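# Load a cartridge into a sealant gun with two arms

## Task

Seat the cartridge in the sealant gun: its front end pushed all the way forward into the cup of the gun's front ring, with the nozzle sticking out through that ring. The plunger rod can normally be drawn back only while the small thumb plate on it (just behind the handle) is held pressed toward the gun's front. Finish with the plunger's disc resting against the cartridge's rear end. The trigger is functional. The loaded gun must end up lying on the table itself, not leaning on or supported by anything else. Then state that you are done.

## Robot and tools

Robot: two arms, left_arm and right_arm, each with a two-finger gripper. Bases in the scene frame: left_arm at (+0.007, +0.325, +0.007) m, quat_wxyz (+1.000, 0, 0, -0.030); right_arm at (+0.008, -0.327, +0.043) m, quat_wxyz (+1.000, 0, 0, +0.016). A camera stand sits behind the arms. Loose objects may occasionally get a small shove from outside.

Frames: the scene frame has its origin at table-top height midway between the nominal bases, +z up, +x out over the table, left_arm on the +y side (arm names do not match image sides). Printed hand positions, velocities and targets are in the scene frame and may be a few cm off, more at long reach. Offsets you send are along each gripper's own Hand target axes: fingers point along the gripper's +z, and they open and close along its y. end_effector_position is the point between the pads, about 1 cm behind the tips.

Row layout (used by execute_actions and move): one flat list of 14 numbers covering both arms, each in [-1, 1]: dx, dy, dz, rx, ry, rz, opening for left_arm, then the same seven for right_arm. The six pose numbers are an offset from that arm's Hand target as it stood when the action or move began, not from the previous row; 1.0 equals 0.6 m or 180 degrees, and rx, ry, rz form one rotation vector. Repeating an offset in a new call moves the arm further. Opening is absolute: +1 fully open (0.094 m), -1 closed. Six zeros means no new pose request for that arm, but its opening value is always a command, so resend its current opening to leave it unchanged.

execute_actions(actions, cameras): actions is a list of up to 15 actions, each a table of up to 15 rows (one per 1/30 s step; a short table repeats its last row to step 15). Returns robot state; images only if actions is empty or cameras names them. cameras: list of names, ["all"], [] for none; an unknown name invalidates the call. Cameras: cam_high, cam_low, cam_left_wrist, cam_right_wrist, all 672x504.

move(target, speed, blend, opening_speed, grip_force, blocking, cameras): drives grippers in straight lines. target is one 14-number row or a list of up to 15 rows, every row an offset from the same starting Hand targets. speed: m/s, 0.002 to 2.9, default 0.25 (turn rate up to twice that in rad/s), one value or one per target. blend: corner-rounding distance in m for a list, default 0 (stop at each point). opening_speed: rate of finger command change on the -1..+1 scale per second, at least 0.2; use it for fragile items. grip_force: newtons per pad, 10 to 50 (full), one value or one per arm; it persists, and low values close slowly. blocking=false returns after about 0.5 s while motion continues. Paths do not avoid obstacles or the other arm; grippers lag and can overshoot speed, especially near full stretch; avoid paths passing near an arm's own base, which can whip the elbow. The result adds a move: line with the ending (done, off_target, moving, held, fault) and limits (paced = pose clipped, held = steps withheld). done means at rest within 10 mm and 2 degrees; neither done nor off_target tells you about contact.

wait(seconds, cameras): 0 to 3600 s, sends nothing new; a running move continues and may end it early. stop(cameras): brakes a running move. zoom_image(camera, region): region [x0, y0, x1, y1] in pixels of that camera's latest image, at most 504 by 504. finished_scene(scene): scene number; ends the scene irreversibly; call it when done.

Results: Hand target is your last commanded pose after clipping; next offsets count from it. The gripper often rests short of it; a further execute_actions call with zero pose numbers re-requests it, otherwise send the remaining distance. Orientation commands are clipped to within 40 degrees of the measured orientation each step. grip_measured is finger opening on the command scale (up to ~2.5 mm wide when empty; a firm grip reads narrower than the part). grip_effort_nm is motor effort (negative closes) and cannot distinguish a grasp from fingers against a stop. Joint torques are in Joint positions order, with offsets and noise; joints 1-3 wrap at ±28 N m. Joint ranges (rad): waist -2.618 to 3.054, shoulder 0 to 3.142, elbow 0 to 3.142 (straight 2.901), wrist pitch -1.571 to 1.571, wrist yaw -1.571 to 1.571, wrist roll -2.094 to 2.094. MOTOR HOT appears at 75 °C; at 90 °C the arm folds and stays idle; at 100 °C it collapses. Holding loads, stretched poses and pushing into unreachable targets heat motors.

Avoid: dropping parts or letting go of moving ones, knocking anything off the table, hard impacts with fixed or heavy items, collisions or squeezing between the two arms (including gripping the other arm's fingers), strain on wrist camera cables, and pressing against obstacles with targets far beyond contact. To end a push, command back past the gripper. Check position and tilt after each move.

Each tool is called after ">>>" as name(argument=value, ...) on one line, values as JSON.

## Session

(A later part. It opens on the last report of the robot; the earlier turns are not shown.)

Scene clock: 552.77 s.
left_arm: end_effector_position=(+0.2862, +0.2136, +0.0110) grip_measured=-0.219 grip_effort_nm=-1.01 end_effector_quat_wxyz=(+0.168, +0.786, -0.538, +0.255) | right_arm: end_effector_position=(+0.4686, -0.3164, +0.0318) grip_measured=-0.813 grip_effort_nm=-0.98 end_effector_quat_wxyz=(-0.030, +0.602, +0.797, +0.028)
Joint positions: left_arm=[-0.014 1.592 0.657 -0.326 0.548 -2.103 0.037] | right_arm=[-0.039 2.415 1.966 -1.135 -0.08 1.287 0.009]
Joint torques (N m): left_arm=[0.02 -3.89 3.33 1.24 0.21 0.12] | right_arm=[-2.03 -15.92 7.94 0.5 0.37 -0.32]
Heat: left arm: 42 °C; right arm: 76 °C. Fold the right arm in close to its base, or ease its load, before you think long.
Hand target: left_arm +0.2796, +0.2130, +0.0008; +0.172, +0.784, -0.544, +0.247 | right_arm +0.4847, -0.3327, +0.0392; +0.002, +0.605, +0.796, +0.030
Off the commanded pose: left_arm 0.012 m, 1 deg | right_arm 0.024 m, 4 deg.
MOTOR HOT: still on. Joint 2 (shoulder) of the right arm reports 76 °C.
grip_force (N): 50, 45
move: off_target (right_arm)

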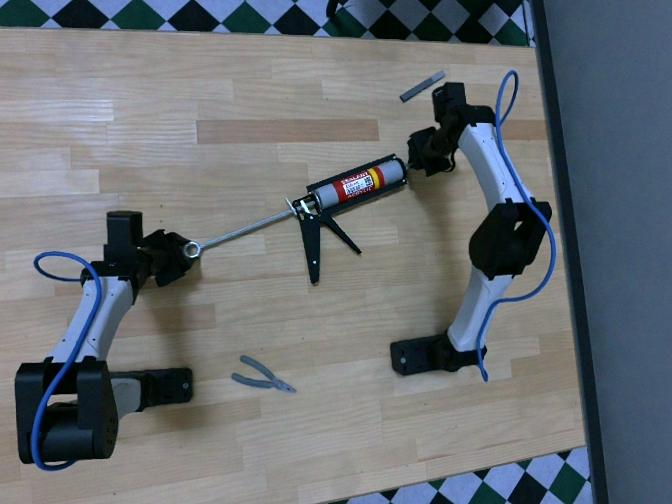

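>>> move(target=[0,0,0,0,0,0,-0.5,0.02,0,0.0133,0,0,0,-0.9], speed=0.08, cameras=["cam_high"])

>>> zoom_image(camera="cam_high", region=[368, 148, 412, 192])

Scene clock: 553.63 s.
left_arm: end_effector_position=(+0.2862, +0.2136, +0.0110) grip_measured=-0.219 grip_effort_nm=-1.01 end_effector_quat_wxyz=(+0.168, +0.786, -0.538, +0.255) | right_arm: end_effector_position=(+0.4701, -0.3156, +0.0318) grip_measured=-0.813 grip_effort_nm=-0.98 end_effector_quat_wxyz=(-0.026, +0.603, +0.797, +0.029)
Joint positions: left_arm=[-0.014 1.592 0.657 -0.326 0.548 -2.103 0.037] | right_arm=[-0.036 2.415 1.966 -1.129 -0.078 1.29 0.009]
Joint torques (N m): left_arm=[0.02 -4.03 3.52 1.21 0.17 0.13] | right_arm=[-0.02 -16.27 5.11 0.85 0.32 -0.11]
Heat: left arm: 42 °C; right arm: 76 °C. Fold the right arm in close to its base, or ease its load, before you think long.
Hand target: left_arm +0.2796, +0.2130, +0.0008; +0.172, +0.784, -0.544, +0.247 | right_arm +0.4819, -0.3206, +0.0317; +0.002, +0.605, +0.796, +0.030
Off the commanded pose: left_arm 0.012 m, 1 deg | right_arm 0.013 m, 3 deg.
MOTOR HOT: still on. Joint 2 (shoulder) of the right arm reports 76 °C.
grip_force (N): 50, 45
move: off_target (right_arm)

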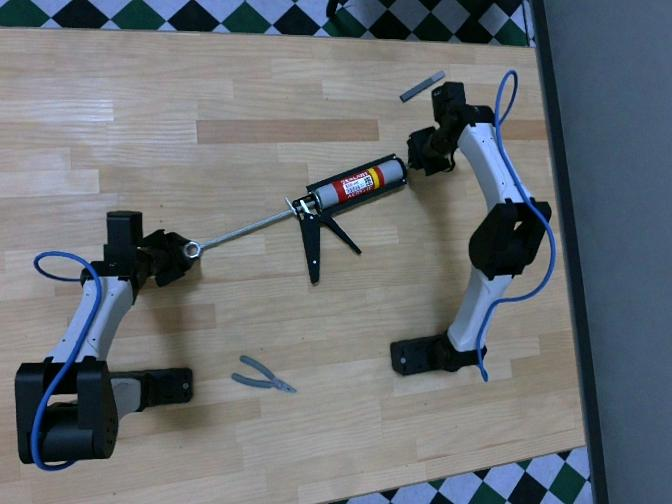

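Scaled by 11.455 from the camera's image (finer frame: 960x720).

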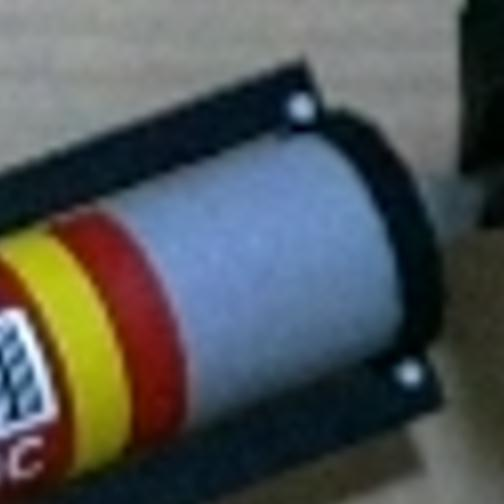

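>>> move(target=[[0,0,0,0,0,0,-0.5,0.002,-0.01,0,0,0,0,-0.9],[0,0,0,0,0,0,-0.5,0.002,-0.01,0,0,0,0,0.0]], speed=0.08, grip_force=[50, 50], cameras=["cam_high", "cam_right_wrist"])

>>> zoom_image(camera="cam_high", region=[368, 148, 412, 192])

Scene clock: 556.63 s.
left_arm: end_effector_position=(+0.2862, +0.2136, +0.0110) grip_measured=-0.219 grip_effort_nm=-1.01 end_effector_quat_wxyz=(+0.168, +0.786, -0.538, +0.255) | right_arm: end_effector_position=(+0.4715, -0.3185, +0.0271) grip_measured=-0.002 grip_effort_nm=0.04 end_effector_quat_wxyz=(-0.013, +0.603, +0.797, +0.028)
Joint positions: left_arm=[-0.014 1.592 0.657 -0.326 0.548 -2.103 0.037] | right_arm=[-0.036 2.403 1.926 -1.08 -0.061 1.291 0.047]
Joint torques (N m): left_arm=[0.18 -4 3.59 1.24 0.18 0.09] | right_arm=[-0.05 -17.68 4.37 0.6 0.19 -0.12]
Heat: left arm: 42 °C; right arm: 76 °C. Fold the right arm in close to its base, or ease its load, before you think long.
Hand target: left_arm +0.2796, +0.2130, +0.0008; +0.172, +0.784, -0.544, +0.247 | right_arm +0.4758, -0.3210, +0.0315; +0.002, +0.605, +0.796, +0.031
Off the commanded pose: left_arm 0.012 m, 1 deg | right_arm 0.007 m, 2 deg.
MOTOR HOT: still on. Joint 2 (shoulder) of the right arm reports 76 °C.
move: done; target 2's new opening was sent with right_arm's hand 0.008 m and 3 deg from that target

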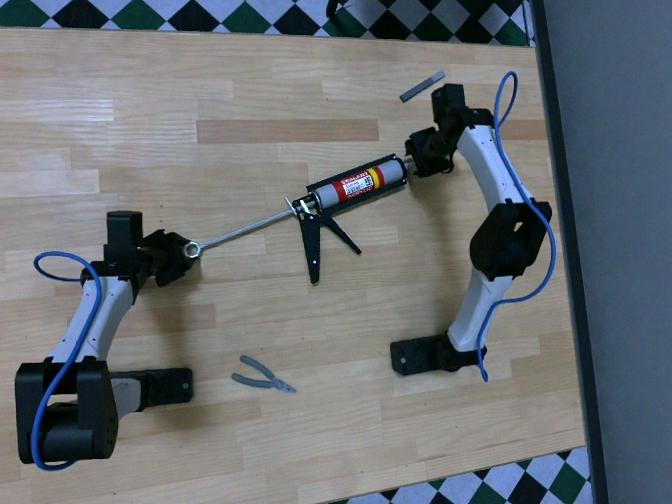

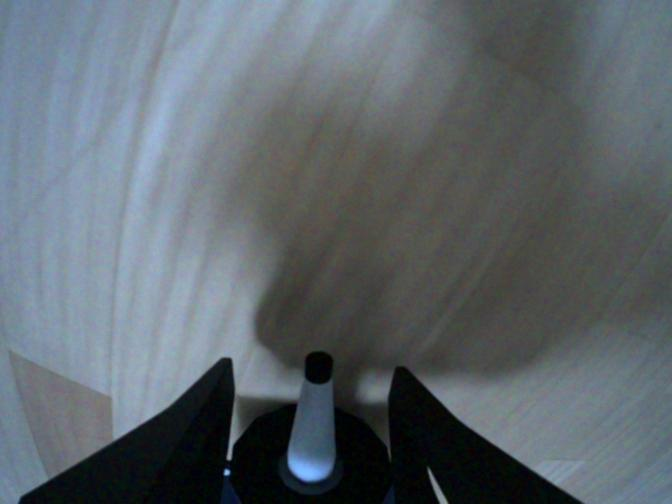

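Scaled by 11.455 from the camera's image (finer frame: 960x720).

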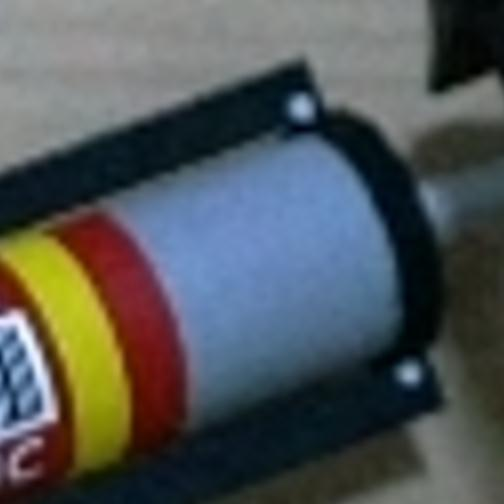

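>>> move(target=[[0,0,0,0,0,0,-0.5,0,0,-0.14,0,0,0,0.3],[0,0,0,0,0,0,-0.5,0.4757,-0.1381,-0.1312,0.0105,-0.0041,-0.4738,1.0]], speed=[0.2, 0.3], blend=[0.02, 0], cameras=["cam_high", "cam_right_wrist"])

Scene clock: 562.30 s.
left_arm: end_effector_position=(+0.2862, +0.2136, +0.0110) grip_measured=-0.219 grip_effort_nm=-1.01 end_effector_quat_wxyz=(+0.168, +0.786, -0.538, +0.255) | right_arm: end_effector_position=(+0.3080, -0.0762, +0.1019) grip_measured=+0.998 grip_effort_nm=0.04 end_effector_quat_wxyz=(-0.009, -0.090, +0.996, -0.005)
Joint positions: left_arm=[-0.014 1.592 0.657 -0.326 0.548 -2.103 0.037] | right_arm=[0.664 2.073 1.681 -1.2 -0.001 0.515 0.094]
Joint torques (N m): left_arm=[0.2 -3.99 3.56 1.22 0.22 0.15] | right_arm=[-0.08 -16.09 6.08 0.53 0.15 -0.26]
Heat: left arm: 42 °C; right arm: 77 °C. Fold the right arm in close to its base, or ease its load, before you think long.
Hand target: left_arm +0.2796, +0.2130, +0.0008; +0.172, +0.784, -0.544, +0.247 | right_arm +0.3164, -0.0719, +0.1156; +0.018, -0.094, +0.995, +0.006
Off the commanded pose: left_arm 0.012 m, 1 deg | right_arm 0.017 m, 3 deg.
MOTOR HOT: still on. Joint 2 (shoulder) of the right arm reports 77 °C.
move: off_target (right_arm); target 2's new opening was sent with right_arm's hand 0.017 m and 3 deg from that target

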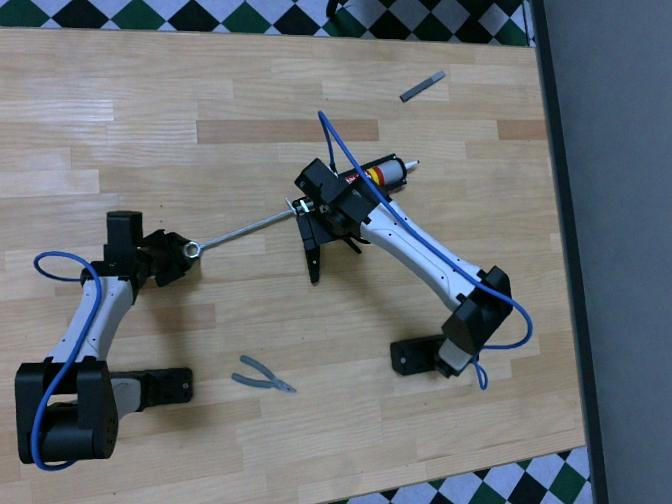

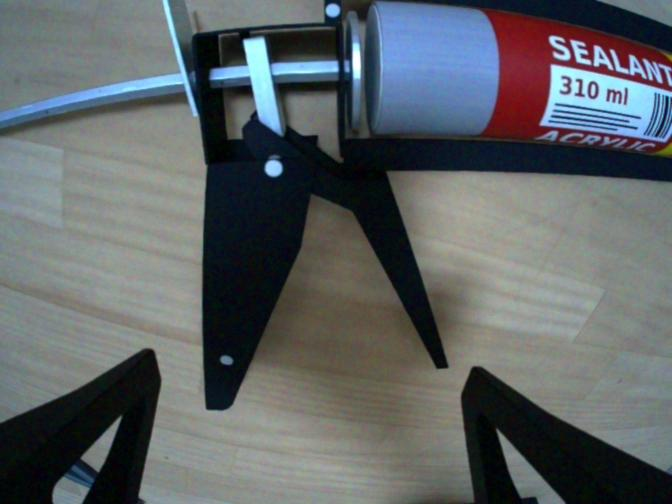

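>>> zoom_image(camera="cam_right_wrist", region=[150, 0, 550, 200])

>>> zoom_image(camera="cam_high", region=[368, 148, 412, 192])

Scaled by 1.260 from the camera's image (finer frame: 960x720).

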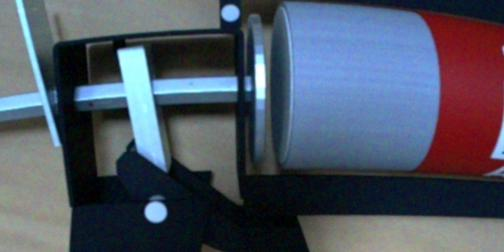

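Scaled by 11.455 from the camera's image (finer frame: 960x720).

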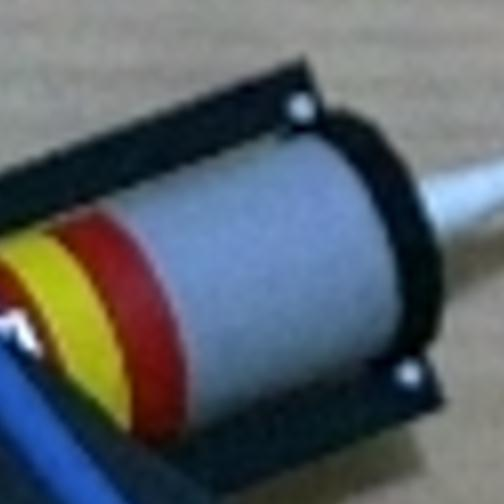

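>>> move(target=[0,0,0,0,0,0,-0.5,0.0018,0.0018,0.1142,0,0,0,1.0], speed=0.15, cameras=["cam_right_wrist"])

Scene clock: 565.60 s.
left_arm: end_effector_position=(+0.2862, +0.2136, +0.0110) grip_measured=-0.219 grip_effort_nm=-1.01 end_effector_quat_wxyz=(+0.168, +0.786, -0.538, +0.255) | right_arm: end_effector_position=(+0.3135, -0.0717, +0.0491) grip_measured=+0.998 grip_effort_nm=0.04 end_effector_quat_wxyz=(+0.008, -0.090, +0.996, +0.006)
Joint positions: left_arm=[-0.014 1.592 0.657 -0.326 0.548 -2.103 0.037] | right_arm=[0.664 2.113 1.527 -0.966 0 0.515 0.094]
Joint torques (N m): left_arm=[0.14 -3.97 3.58 1.25 0.23 0.11] | right_arm=[0.1 -13.18 4.6 0.68 0.14 -0.24]
Heat: left arm: 42 °C; right arm: 77 °C. Fold the right arm in close to its base, or ease its load, before you think long.
Hand target: left_arm +0.2796, +0.2130, +0.0008; +0.172, +0.784, -0.544, +0.247 | right_arm +0.3174, -0.0701, +0.0471; +0.018, -0.094, +0.995, +0.006
Off the commanded pose: left_arm 0.012 m, 1 deg | right_arm 0.005 m, 1 deg.
MOTOR HOT: still on. Joint 2 (shoulder) of the right arm reports 77 °C.
move: done

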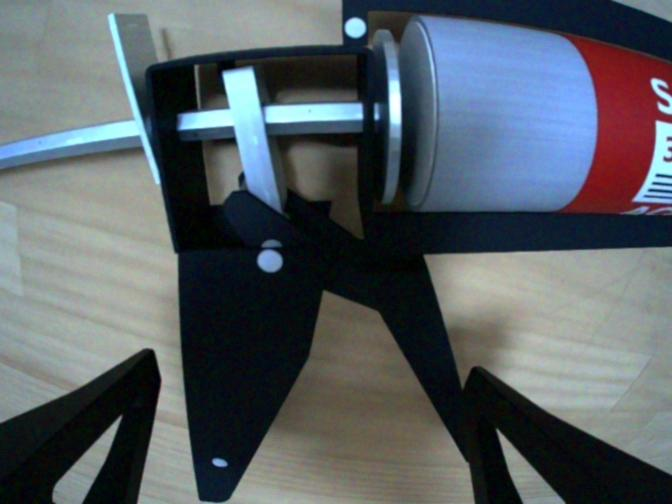

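>>> move(target=[[0,0,0,0,0,0,-0.5,0.0007,-0.0002,0.02,0,0,0,1.0],[0,0,0,0,0,0,-0.5,0.0014,-0.0003,0.0385,0,0,0,1.0]], speed=0.12, cameras=["cam_right_wrist"])

Scene clock: 566.93 s.
left_arm: end_effector_position=(+0.2862, +0.2135, +0.0110) grip_measured=-0.219 grip_effort_nm=-1.01 end_effector_quat_wxyz=(+0.168, +0.786, -0.538, +0.255) | right_arm: end_effector_position=(+0.3152, -0.0712, +0.0367) grip_measured=+0.998 grip_effort_nm=0.04 end_effector_quat_wxyz=(+0.013, -0.090, +0.996, +0.007)
Joint positions: left_arm=[-0.014 1.592 0.657 -0.326 0.548 -2.103 0.037] | right_arm=[0.664 2.127 1.497 -0.911 0.003 0.515 0.094]
Joint torques (N m): left_arm=[0.02 -3.92 3.55 1.26 0.18 0.09] | right_arm=[0.09 -11.38 3.33 1.02 0.11 -0.24]
Heat: left arm: 42 °C; right arm: 77 °C. Fold the right arm in close to its base, or ease its load, before you think long.
Hand target: left_arm +0.2796, +0.2130, +0.0008; +0.172, +0.784, -0.544, +0.247 | right_arm +0.3175, -0.0700, +0.0240; +0.018, -0.094, +0.995, +0.006
Off the commanded pose: left_arm 0.012 m, 1 deg | right_arm 0.013 m, 1 deg.
MOTOR HOT: still on. Joint 2 (shoulder) of the right arm reports 77 °C.
move: off_target (right_arm)

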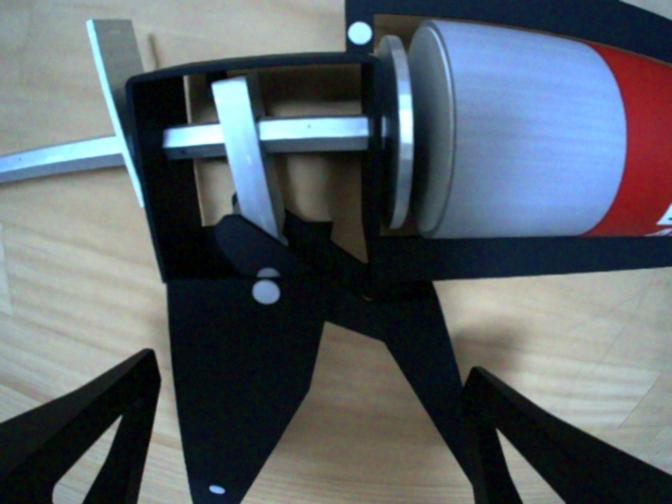

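>>> move(target=[[0,0,0,0,0,0,-0.5,-0.0014,0.0003,-0.0385,0,0,0,1.0],[0,0,0,0,0,0,-0.5,-0.0014,-0.0045,-0.0385,0,0,0,1.0],[0,0,0,0,0,0,-0.5,-0.0007,-0.0045,-0.0185,0,0,0,1.0]], speed=0.12, cameras=["cam_right_wrist"])

Scene clock: 569.13 s.
left_arm: end_effector_position=(+0.2862, +0.2135, +0.0110) grip_measured=-0.219 grip_effort_nm=-1.01 end_effector_quat_wxyz=(+0.168, +0.786, -0.538, +0.255) | right_arm: end_effector_position=(+0.3136, -0.0727, +0.0370) grip_measured=+0.998 grip_effort_nm=0.04 end_effector_quat_wxyz=(+0.009, -0.092, +0.996, +0.004)
Joint positions: left_arm=[-0.014 1.592 0.657 -0.326 0.548 -2.103 0.037] | right_arm=[0.664 2.127 1.498 -0.922 0.004 0.511 0.094]
Joint velocities: left_arm=[within noise] | right_arm=[-0.022 -0.012 0.012 -0.022 -0.154 0.051 0]
Joint torques (N m): left_arm=[0.12 -3.97 3.55 1.21 0.16 0.13] | right_arm=[-0.53 -13.44 4.26 0.73 0.1 -0.26]
Heat: left arm: 42 °C; right arm: 76 °C. Fold the right arm in close to its base, or ease its load, before you think long.
Hand target: left_arm +0.2796, +0.2130, +0.0008; +0.172, +0.784, -0.544, +0.247 | right_arm +0.3180, -0.0728, +0.0351; +0.018, -0.094, +0.995, +0.006
Off the commanded pose: left_arm 0.012 m, 1 deg | right_arm 0.005 m, 1 deg.
MOTOR HOT: still on. Joint 2 (shoulder) of the right arm reports 76 °C.
move: done

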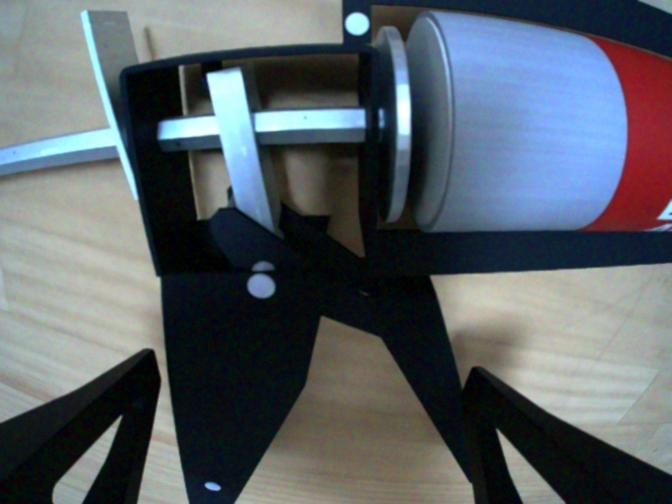

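>>> move(target=[0,0,0,0,0,0,-0.5,0.0008,0,0.0218,0,0,0,1.0], speed=0.1, cameras=["cam_right_wrist"])

Scene clock: 572.80 s.
left_arm: end_effector_position=(+0.2862, +0.2135, +0.0110) grip_measured=-0.219 grip_effort_nm=-1.01 end_effector_quat_wxyz=(+0.168, +0.786, -0.538, +0.255) | right_arm: end_effector_position=(+0.3139, -0.0729, +0.0354) grip_measured=+0.998 grip_effort_nm=0.03 end_effector_quat_wxyz=(+0.011, -0.092, +0.996, +0.004)
Joint positions: left_arm=[-0.014 1.592 0.657 -0.326 0.548 -2.103 0.037] | right_arm=[0.664 2.127 1.492 -0.912 0.006 0.511 0.094]
Joint torques (N m): left_arm=[0.08 -4.05 3.49 1.26 0.18 0.12] | right_arm=[-0.49 -11.51 2.95 1.13 0.09 -0.25]
Heat: left arm: 42 °C; right arm: 76 °C. Fold the right arm in close to its base, or ease its load, before you think long.
Hand target: left_arm +0.2796, +0.2130, +0.0008; +0.172, +0.784, -0.544, +0.247 | right_arm +0.3180, -0.0727, +0.0220; +0.018, -0.094, +0.995, +0.006
Off the commanded pose: left_arm 0.012 m, 1 deg | right_arm 0.014 m, 1 deg.
MOTOR HOT: still on. Joint 2 (shoulder) of the right arm reports 76 °C.
move: off_target (right_arm)

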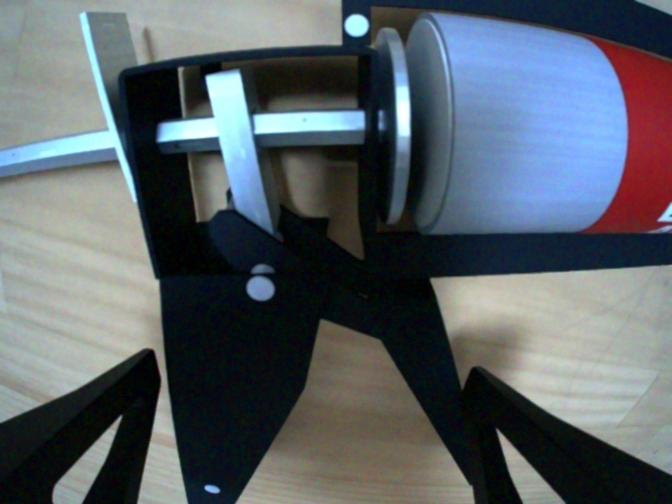

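>>> zoom_image(camera="cam_right_wrist", region=[400, 280, 560, 504])

>>> zoom_image(camera="cam_right_wrist", region=[80, 280, 240, 504])

Scaled by 2.250 from the camera's image (finer frame: 960x720).

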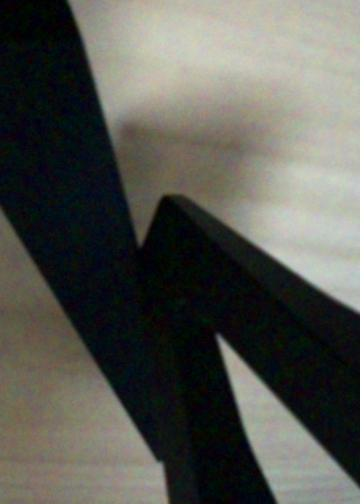

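Scaled by 2.250 from the camera's image (finer frame: 960x720).

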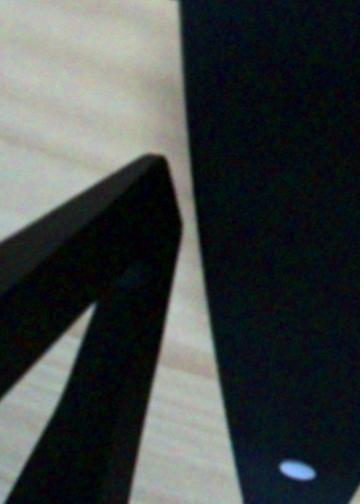

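>>> move(target=[[0,0,0,0,0,0,-0.5,-0.0014,0,-0.0383,0,0,0,1.0],[0,0,0,0,0,0,-0.5,-0.0117,-0.002,-0.0383,0,0,0,1.0],[0,0,0,0,0,0,-0.5,-0.0111,-0.002,-0.02,0,0,0,1.0]], speed=0.12, cameras=["cam_right_wrist"])

Scene clock: 575.80 s.
left_arm: end_effector_position=(+0.2862, +0.2135, +0.0110) grip_measured=-0.219 grip_effort_nm=-1.01 end_effector_quat_wxyz=(+0.168, +0.786, -0.538, +0.255) | right_arm: end_effector_position=(+0.3162, -0.0755, +0.0350) grip_measured=+0.998 grip_effort_nm=0.04 end_effector_quat_wxyz=(+0.007, -0.093, +0.996, +0.001)
Joint positions: left_arm=[-0.014 1.592 0.657 -0.326 0.548 -2.103 0.037] | right_arm=[0.655 2.138 1.506 -0.927 0.006 0.501 0.094]
Joint torques (N m): left_arm=[0.06 -3.99 3.45 1.26 0.16 0.14] | right_arm=[-0.61 -12.78 5.6 0.69 0.09 -0.26]
Heat: left arm: 42 °C; right arm: 75 °C. Fold the right arm in close to its base, or ease its load, before you think long.
Hand target: left_arm +0.2796, +0.2130, +0.0008; +0.172, +0.784, -0.544, +0.247 | right_arm +0.3244, -0.0729, +0.0342; +0.018, -0.094, +0.995, +0.006
Off the commanded pose: left_arm 0.012 m, 1 deg | right_arm 0.009 m, 1 deg.
MOTOR HOT: still on. Joint 2 (shoulder) of the right arm reports 75 °C.
move: done

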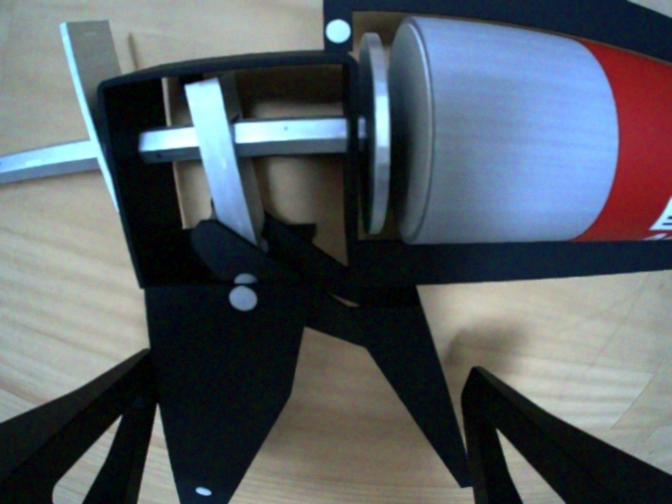

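>>> move(target=[[0,0,0,0,0,0,-0.5,0,0,-0.0133,0,0,0,1.0],[0,0,0,0,0,0,-0.5,-0.004,0.0065,-0.0133,0,0,0,1.0]], speed=0.12, cameras=["cam_right_wrist"])

Scene clock: 577.03 s.
left_arm: end_effector_position=(+0.2862, +0.2135, +0.0110) grip_measured=-0.219 grip_effort_nm=-1.01 end_effector_quat_wxyz=(+0.168, +0.786, -0.538, +0.255) | right_arm: end_effector_position=(+0.3199, -0.0725, +0.0388) grip_measured=+0.998 grip_effort_nm=0.04 end_effector_quat_wxyz=(+0.012, -0.093, +0.996, +0.004)
Joint positions: left_arm=[-0.014 1.592 0.657 -0.326 0.548 -2.103 0.037] | right_arm=[0.655 2.138 1.523 -0.931 0.006 0.5 0.094]
Joint torques (N m): left_arm=[0.02 -4.08 3.59 1.25 0.21 0.13] | right_arm=[-0.08 -12.67 7.12 0.34 0.07 -0.19]
Heat: left arm: 42 °C; right arm: 74 °C. Fold the right arm in close to its base, or ease its load, before you think long.
Hand target: left_arm +0.2796, +0.2130, +0.0008; +0.172, +0.784, -0.544, +0.247 | right_arm +0.3257, -0.0687, +0.0423; +0.018, -0.094, +0.995, +0.006
Off the commanded pose: left_arm 0.012 m, 1 deg | right_arm 0.008 m, 1 deg.
MOTOR HOT: still on. Joint 2 (shoulder) of the right arm reports 74 °C.
move: done

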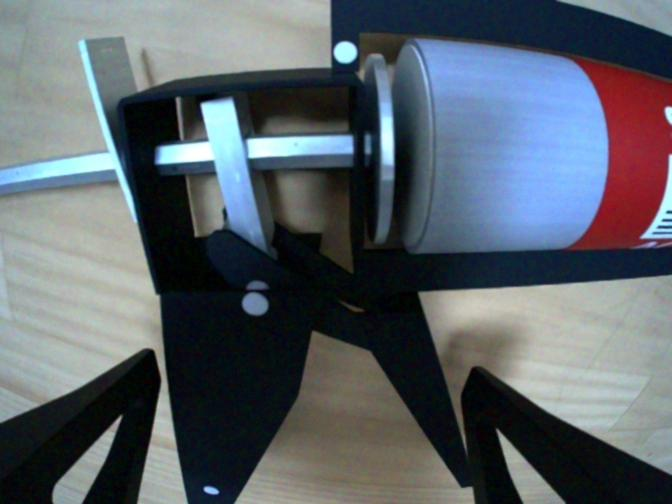

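>>> move(target=[0,0,0,0,0,0,-0.5,0.0012,-0.0015,0.034,0,0,0,1.0], speed=0.1, cameras=["cam_right_wrist"])

Scene clock: 578.17 s.
left_arm: end_effector_position=(+0.2862, +0.2135, +0.0110) grip_measured=-0.219 grip_effort_nm=-1.01 end_effector_quat_wxyz=(+0.168, +0.786, -0.538, +0.255) | right_arm: end_effector_position=(+0.3236, -0.0695, +0.0264) grip_measured=+0.998 grip_effort_nm=0.03 end_effector_quat_wxyz=(+0.013, -0.093, +0.996, +0.005)
Joint positions: left_arm=[-0.014 1.592 0.657 -0.326 0.548 -2.103 0.037] | right_arm=[0.655 2.171 1.523 -0.895 0.006 0.5 0.094]
Joint torques (N m): left_arm=[0.14 -4.08 3.43 1.23 0.2 0.08] | right_arm=[-0.18 -13.31 4.11 0.73 0.07 -0.21]
Heat: left arm: 42 °C; right arm: 74 °C. Fold the right arm in close to its base, or ease its load, before you think long.
Hand target: left_arm +0.2796, +0.2130, +0.0008; +0.172, +0.784, -0.544, +0.247 | right_arm +0.3259, -0.0694, +0.0219; +0.018, -0.094, +0.995, +0.006
Off the commanded pose: left_arm 0.012 m, 1 deg | right_arm 0.005 m, 1 deg.
MOTOR HOT: still on. Joint 2 (shoulder) of the right arm reports 74 °C.
move: done

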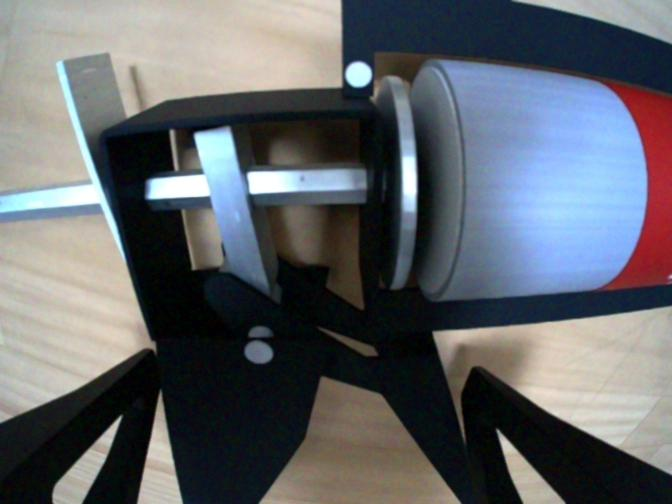

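>>> zoom_image(camera="cam_right_wrist", region=[330, 50, 530, 310])

Scaled by 1.938 from the camera's image (finer frame: 960x720).

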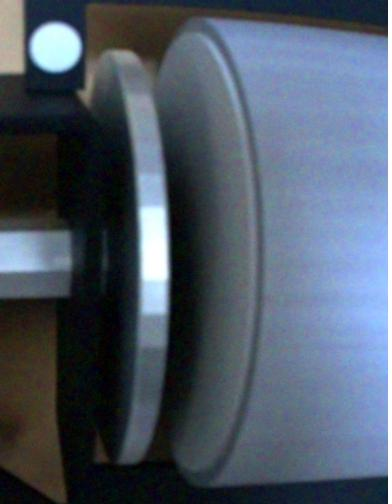

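>>> move(target=[[0,0,0,0,0,0,-0.5,0,0,0,0,0,0,0.7],[0,0,0,0,0,0,-0.5,0,0,0,0,0,0,0.5]], grip_force=[50, 50], cameras=["cam_right_wrist"])

>>> zoom_image(camera="cam_right_wrist", region=[300, 50, 530, 310])

Scene clock: 580.10 s.
left_arm: end_effector_position=(+0.2855, +0.2112, +0.0116) grip_measured=-0.219 grip_effort_nm=-1.01 end_effector_quat_wxyz=(+0.172, +0.783, -0.540, +0.256) | right_arm: end_effector_position=(+0.3233, -0.0674, +0.0258) grip_measured=+0.555 grip_effort_nm=-1.07 end_effector_quat_wxyz=(+0.012, -0.047, +0.999, +0.012)
Joint positions: left_arm=[-0.019 1.592 0.657 -0.326 0.555 -2.103 0.037] | right_arm=[0.655 2.171 1.521 -0.888 -0.004 0.593 0.073]
Joint torques (N m): left_arm=[0.62 -3.89 3.48 1.25 0.12 0.11] | right_arm=[-0.17 -13.19 4.36 0.63 0.2 -1.12]
Heat: left arm: 42 °C; right arm: 73 °C. Fold the right arm in close to its base, or ease its load, before you think long.
Hand target: left_arm +0.2796, +0.2129, +0.0008; +0.172, +0.783, -0.544, +0.247 | right_arm +0.3259, -0.0694, +0.0219; +0.018, -0.094, +0.995, +0.006
Off the commanded pose: left_arm 0.012 m, 1 deg | right_arm 0.005 m, 5 deg.
MOTOR HOT: still on. Joint 2 (shoulder) of the right arm reports 73 °C.
move: done

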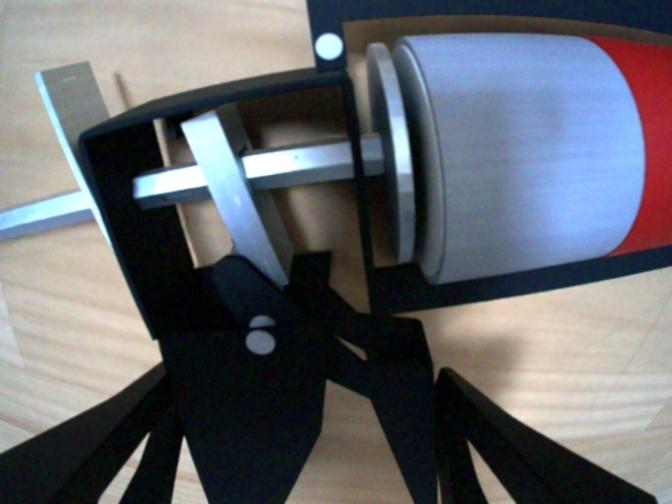

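Scaled by 1.938 from the camera's image (finer frame: 960x720).

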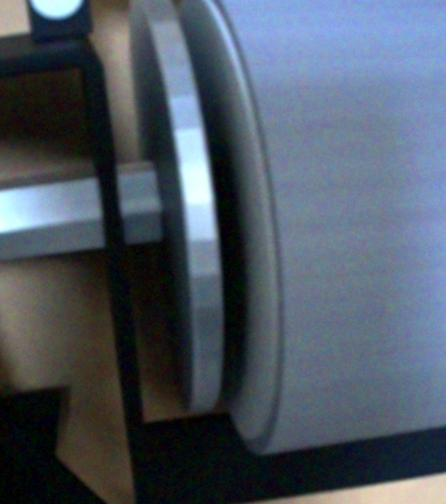

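>>> move(target=[[0,0,0,0,0,0,-0.5,0,0,0,0,0,0,0.85],[0,0,0,0,0,0,-0.5,0,0,0,0,0,0,0.48]], cameras=["cam_right_wrist"])

>>> zoom_image(camera="cam_right_wrist", region=[300, 50, 530, 310])

Scene clock: 581.73 s.
left_arm: end_effector_position=(+0.2856, +0.2098, +0.0123) grip_measured=-0.220 grip_effort_nm=-1.01 end_effector_quat_wxyz=(+0.174, +0.783, -0.539, +0.258) | right_arm: end_effector_position=(+0.3239, -0.0663, +0.0256) grip_measured=+0.534 grip_effort_nm=-1.07 end_effector_quat_wxyz=(+0.014, -0.050, +0.999, +0.013)
Joint positions: left_arm=[-0.02 1.592 0.657 -0.323 0.561 -2.106 0.037] | right_arm=[0.656 2.172 1.521 -0.882 -0.005 0.587 0.072]
Joint torques (N m): left_arm=[0.59 -3.84 3.44 1.19 0.1 0.13] | right_arm=[-0.28 -13.31 4.45 0.58 0.2 -1.07]
Heat: left arm: 42 °C; right arm: 73 °C. Fold the right arm in close to its base, or ease its load, before you think long.
Hand target: left_arm +0.2796, +0.2129, +0.0008; +0.172, +0.784, -0.544, +0.247 | right_arm +0.3259, -0.0694, +0.0219; +0.018, -0.094, +0.995, +0.006
Off the commanded pose: left_arm 0.013 m, 1 deg | right_arm 0.005 m, 5 deg.
MOTOR HOT: still on. Joint 2 (shoulder) of the right arm reports 73 °C.
move: done

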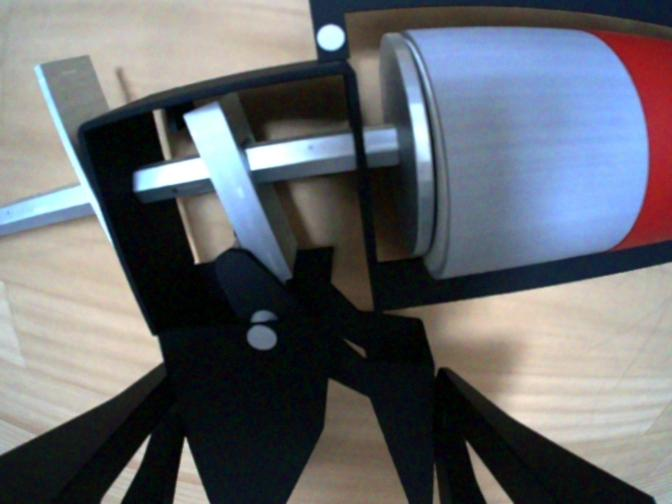

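Scaled by 1.938 from the camera's image (finer frame: 960x720).

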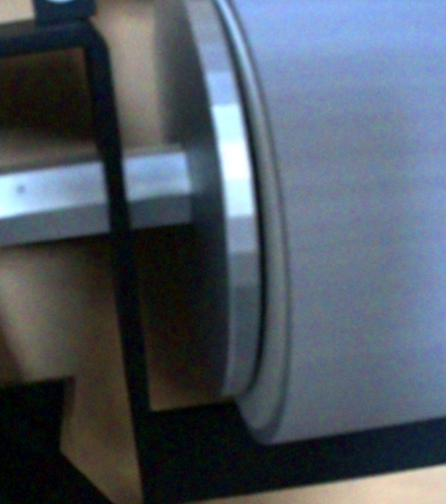

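>>> move(target=[[0,0,0,0,0,0,-0.5,0,0,0,0,0,0,0.85],[0,0,0,0,0,0,-0.5,0,0,0,0,0,0,0.48]], cameras=["cam_right_wrist", "cam_high"])

>>> zoom_image(camera="cam_right_wrist", region=[300, 50, 530, 310])

>>> zoom_image(camera="cam_high", region=[368, 148, 412, 192])

Scene clock: 583.33 s.
left_arm: end_effector_position=(+0.2860, +0.2093, +0.0126) grip_measured=-0.220 grip_effort_nm=-1.01 end_effector_quat_wxyz=(+0.175, +0.782, -0.539, +0.259) | right_arm: end_effector_position=(+0.3247, -0.0664, +0.0253) grip_measured=+0.574 grip_effort_nm=-1.08 end_effector_quat_wxyz=(+0.016, -0.063, +0.998, +0.012)
Joint positions: left_arm=[-0.021 1.592 0.657 -0.32 0.562 -2.108 0.037] | right_arm=[0.656 2.172 1.52 -0.879 -0.001 0.561 0.074]
Joint torques (N m): left_arm=[0.75 -3.96 3.62 1.21 0.07 0.16] | right_arm=[-0.29 -13.37 4.44 0.56 0.15 -0.81]
Heat: left arm: 42 °C; right arm: 73 °C. Fold the right arm in close to its base, or ease its load, before you think long.
Hand target: left_arm +0.2796, +0.2130, +0.0008; +0.172, +0.784, -0.544, +0.247 | right_arm +0.3258, -0.0695, +0.0219; +0.018, -0.094, +0.995, +0.006
Off the commanded pose: left_arm 0.014 m, 2 deg | right_arm 0.005 m, 4 deg.
MOTOR HOT: still on. Joint 2 (shoulder) of the right arm reports 73 °C.
move: done
Images, in order (width x height): cam_high 672x504, cam_right_wrist 672x504.

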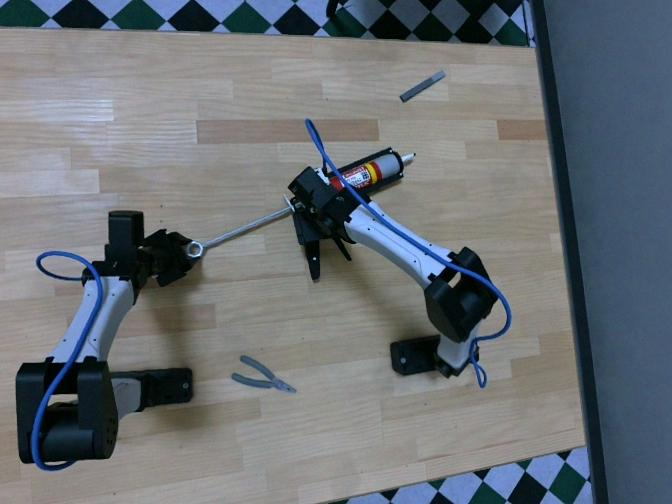

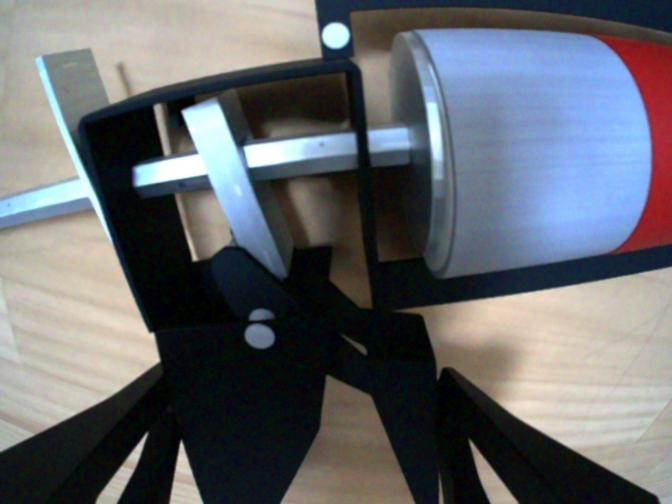

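Scaled by 1.938 from the camera's image (finer frame: 960x720).

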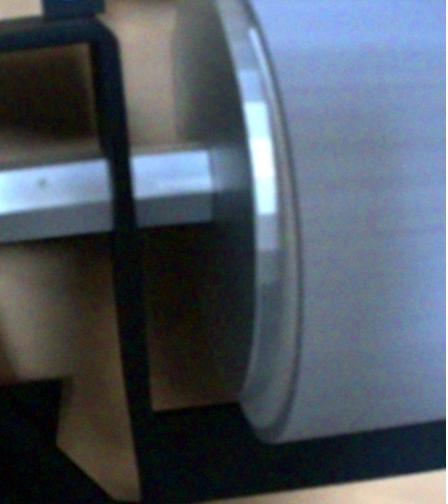

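Scaled by 11.455 from the camera's image (finer frame: 960x720).

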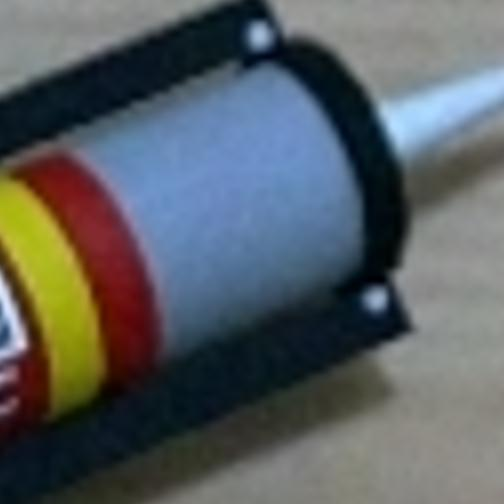

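>>> move(target=[[0.0049,0.0022,0.0034,0,0,0,-0.5,0,0,0,0,0,0,0.48],[0.0049,0.0022,0.0034,0,0,0,-0.5,0,0,0,0,0,0.01,1.0]], opening_speed=1.0, cameras=["cam_right_wrist"])

Scene clock: 585.73 s.
left_arm: end_effector_position=(+0.2856, +0.2074, +0.0127) grip_measured=-0.220 grip_effort_nm=-1.01 end_effector_quat_wxyz=(+0.175, +0.780, -0.541, +0.259) | right_arm: end_effector_position=(+0.3256, -0.0673, +0.0253) grip_measured=+0.998 grip_effort_nm=0.04 end_effector_quat_wxyz=(+0.018, -0.077, +0.997, +0.009)
Joint positions: left_arm=[-0.028 1.592 0.657 -0.319 0.562 -2.109 0.037] | right_arm=[0.656 2.172 1.52 -0.878 0.006 0.534 0.094]
Joint torques (N m): left_arm=[-0.14 -4.1 3.4 1.26 0.04 0.01] | right_arm=[-0.27 -13.41 4.36 0.56 0.07 -0.22]
Heat: left arm: 42 °C; right arm: 72 °C. Fold the right arm in close to its base, or ease its load, before you think long.
Hand target: left_arm +0.2797, +0.2091, +0.0008; +0.172, +0.784, -0.544, +0.247 | right_arm +0.3259, -0.0695, +0.0219; +0.018, -0.078, +0.997, +0.006
Off the commanded pose: left_arm 0.013 m, 2 deg | right_arm 0.004 m, 0 deg.
MOTOR HOT: still on. Joint 2 (shoulder) of the right arm reports 72 °C.
move: off_target (left_arm)

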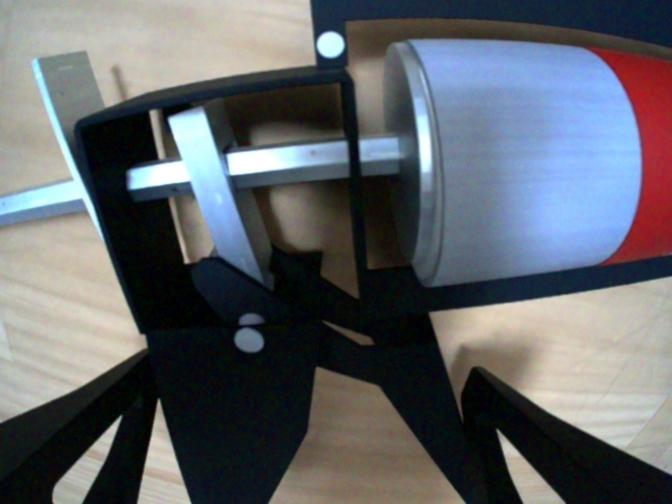

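>>> move(target=[[0,0,0,0,0,0,-0.5,-0.001,0.001,-0.04,0,0,0,1.0],[0,0,0,0,0,0,-0.5,-0.004,0.001,-0.15,0,0,0,1.0]], speed=[0.08, 0.2], blend=0.01, cameras=["cam_high", "cam_right_wrist"])

>>> zoom_image(camera="cam_right_wrist", region=[150, 0, 550, 200])

>>> zoom_image(camera="cam_high", region=[368, 148, 412, 192])

Scene clock: 587.70 s.
left_arm: end_effector_position=(+0.2856, +0.2074, +0.0127) grip_measured=-0.220 grip_effort_nm=-1.01 end_effector_quat_wxyz=(+0.175, +0.780, -0.541, +0.259) | right_arm: end_effector_position=(+0.3183, -0.0733, +0.0966) grip_measured=+0.998 grip_effort_nm=0.03 end_effector_quat_wxyz=(+0.000, -0.077, +0.997, -0.003)
Joint positions: left_arm=[-0.028 1.592 0.657 -0.319 0.562 -2.109 0.037] | right_arm=[0.656 2.098 1.699 -1.175 0.006 0.534 0.094]
Joint torques (N m): left_arm=[-0.29 -4.03 3.44 1.29 0.02 0.05] | right_arm=[-0.24 -15.6 7.39 0.25 0.07 -0.23]
Heat: left arm: 42 °C; right arm: 72 °C. Fold the right arm in close to its base, or ease its load, before you think long.
Hand target: left_arm +0.2797, +0.2091, +0.0008; +0.172, +0.784, -0.544, +0.247 | right_arm +0.3251, -0.0698, +0.1119; +0.017, -0.078, +0.997, +0.006
Off the commanded pose: left_arm 0.013 m, 2 deg | right_arm 0.017 m, 2 deg.
MOTOR HOT: still on. Joint 2 (shoulder) of the right arm reports 72 °C.
move: off_target (right_arm)

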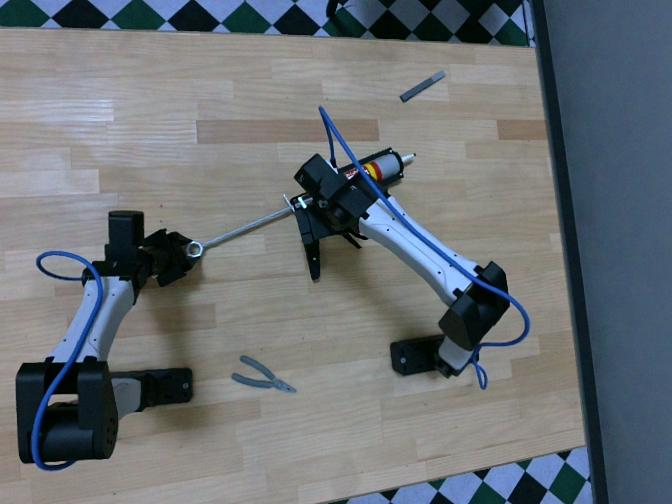

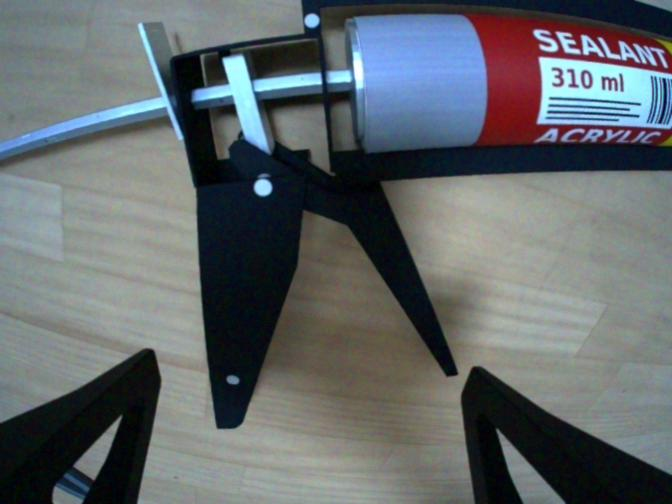

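Scaled by 1.260 from the camera's image (finer frame: 960x720).

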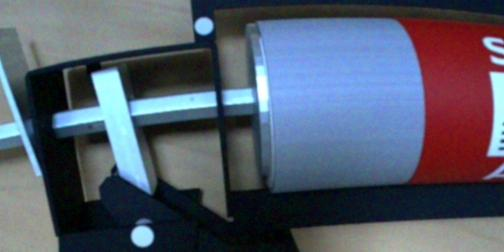

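Scaled by 11.455 from the camera's image (finer frame: 960x720).

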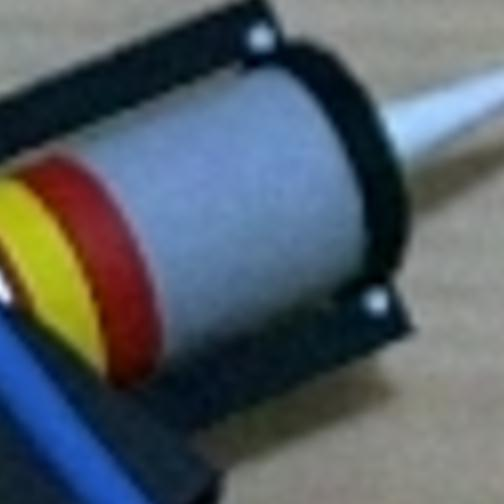

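>>> move(target=[[0,0,0,0,0,0,0.3,0,0,0,0,0,0,1.0],[0,0,-0.1217,0,0,0,0.3,0,0,0,0,0,0,1.0]], speed=0.12, opening_speed=1.5, cameras=["cam_high", "cam_left_wrist", "cam_right_wrist", "cam_low"])

>>> zoom_image(camera="cam_right_wrist", region=[150, 0, 550, 200])

>>> zoom_image(camera="cam_high", region=[368, 148, 412, 192])

Scene clock: 590.57 s.
left_arm: end_effector_position=(+0.2592, +0.2484, +0.0511) grip_measured=+0.298 grip_effort_nm=0.14 end_effector_quat_wxyz=(+0.174, +0.789, -0.540, +0.236) | right_arm: end_effector_position=(+0.3183, -0.0733, +0.0966) grip_measured=+0.998 grip_effort_nm=0.04 end_effector_quat_wxyz=(+0.000, -0.077, +0.997, -0.003)
Joint positions: left_arm=[0.129 1.43 0.721 -0.686 0.571 -1.925 0.061] | right_arm=[0.656 2.098 1.699 -1.176 0.006 0.534 0.094]
Joint torques (N m): left_arm=[1.09 -5.2 7.83 0.58 0.31 0.05] | right_arm=[-0.23 -15.57 7.36 0.26 0.08 -0.23]
Heat: left arm: 42 °C; right arm: 72 °C. Fold the right arm in close to its base, or ease its load, before you think long.
Hand target: left_arm +0.2649, +0.2484, +0.0605; +0.172, +0.784, -0.544, +0.247 | right_arm +0.3251, -0.0698, +0.1119; +0.018, -0.078, +0.997, +0.006
Off the commanded pose: left_arm 0.011 m, 2 deg | right_arm 0.017 m, 2 deg.
MOTOR HOT: still on. Joint 2 (shoulder) of the right arm reports 72 °C.
move: off_target (left_arm)

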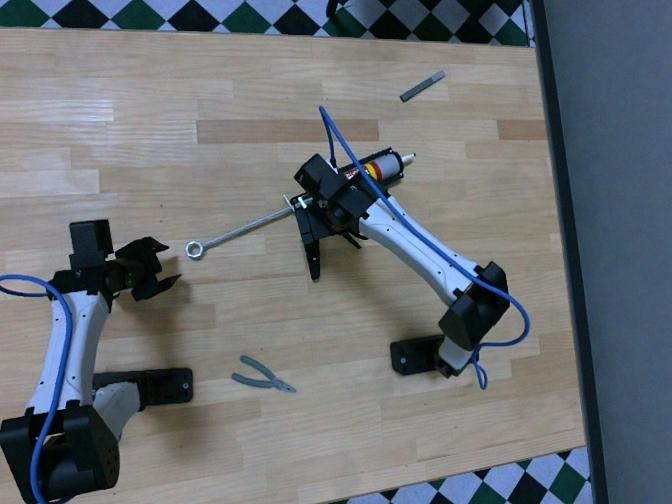

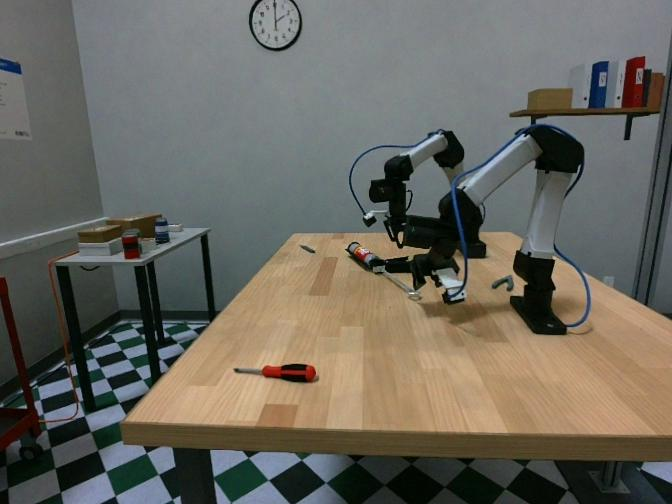

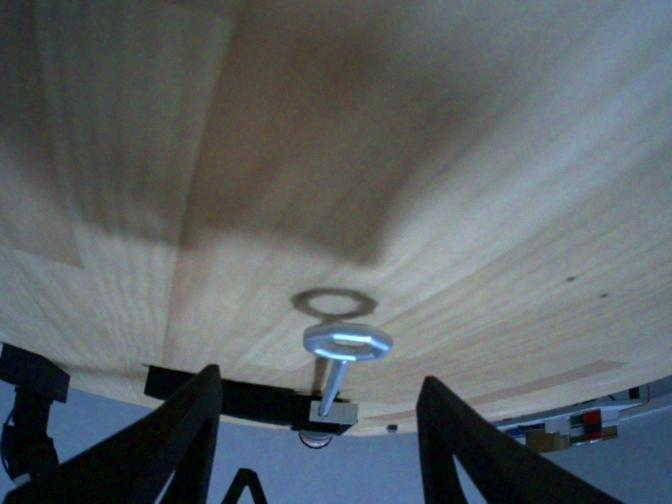

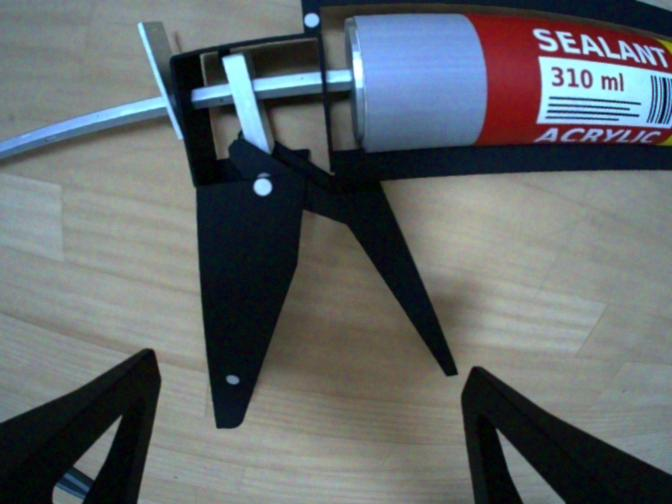

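Scaled by 1.260 from the camera's image (finer frame: 960x720).

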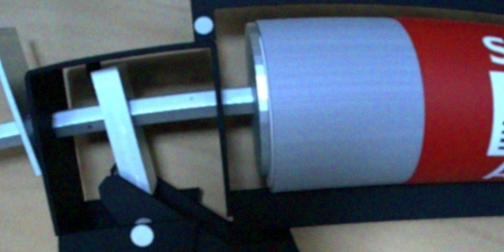

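Scaled by 11.455 from the camera's image (finer frame: 960x720).

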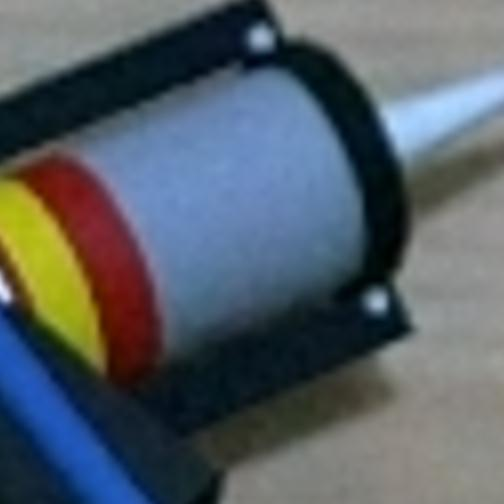

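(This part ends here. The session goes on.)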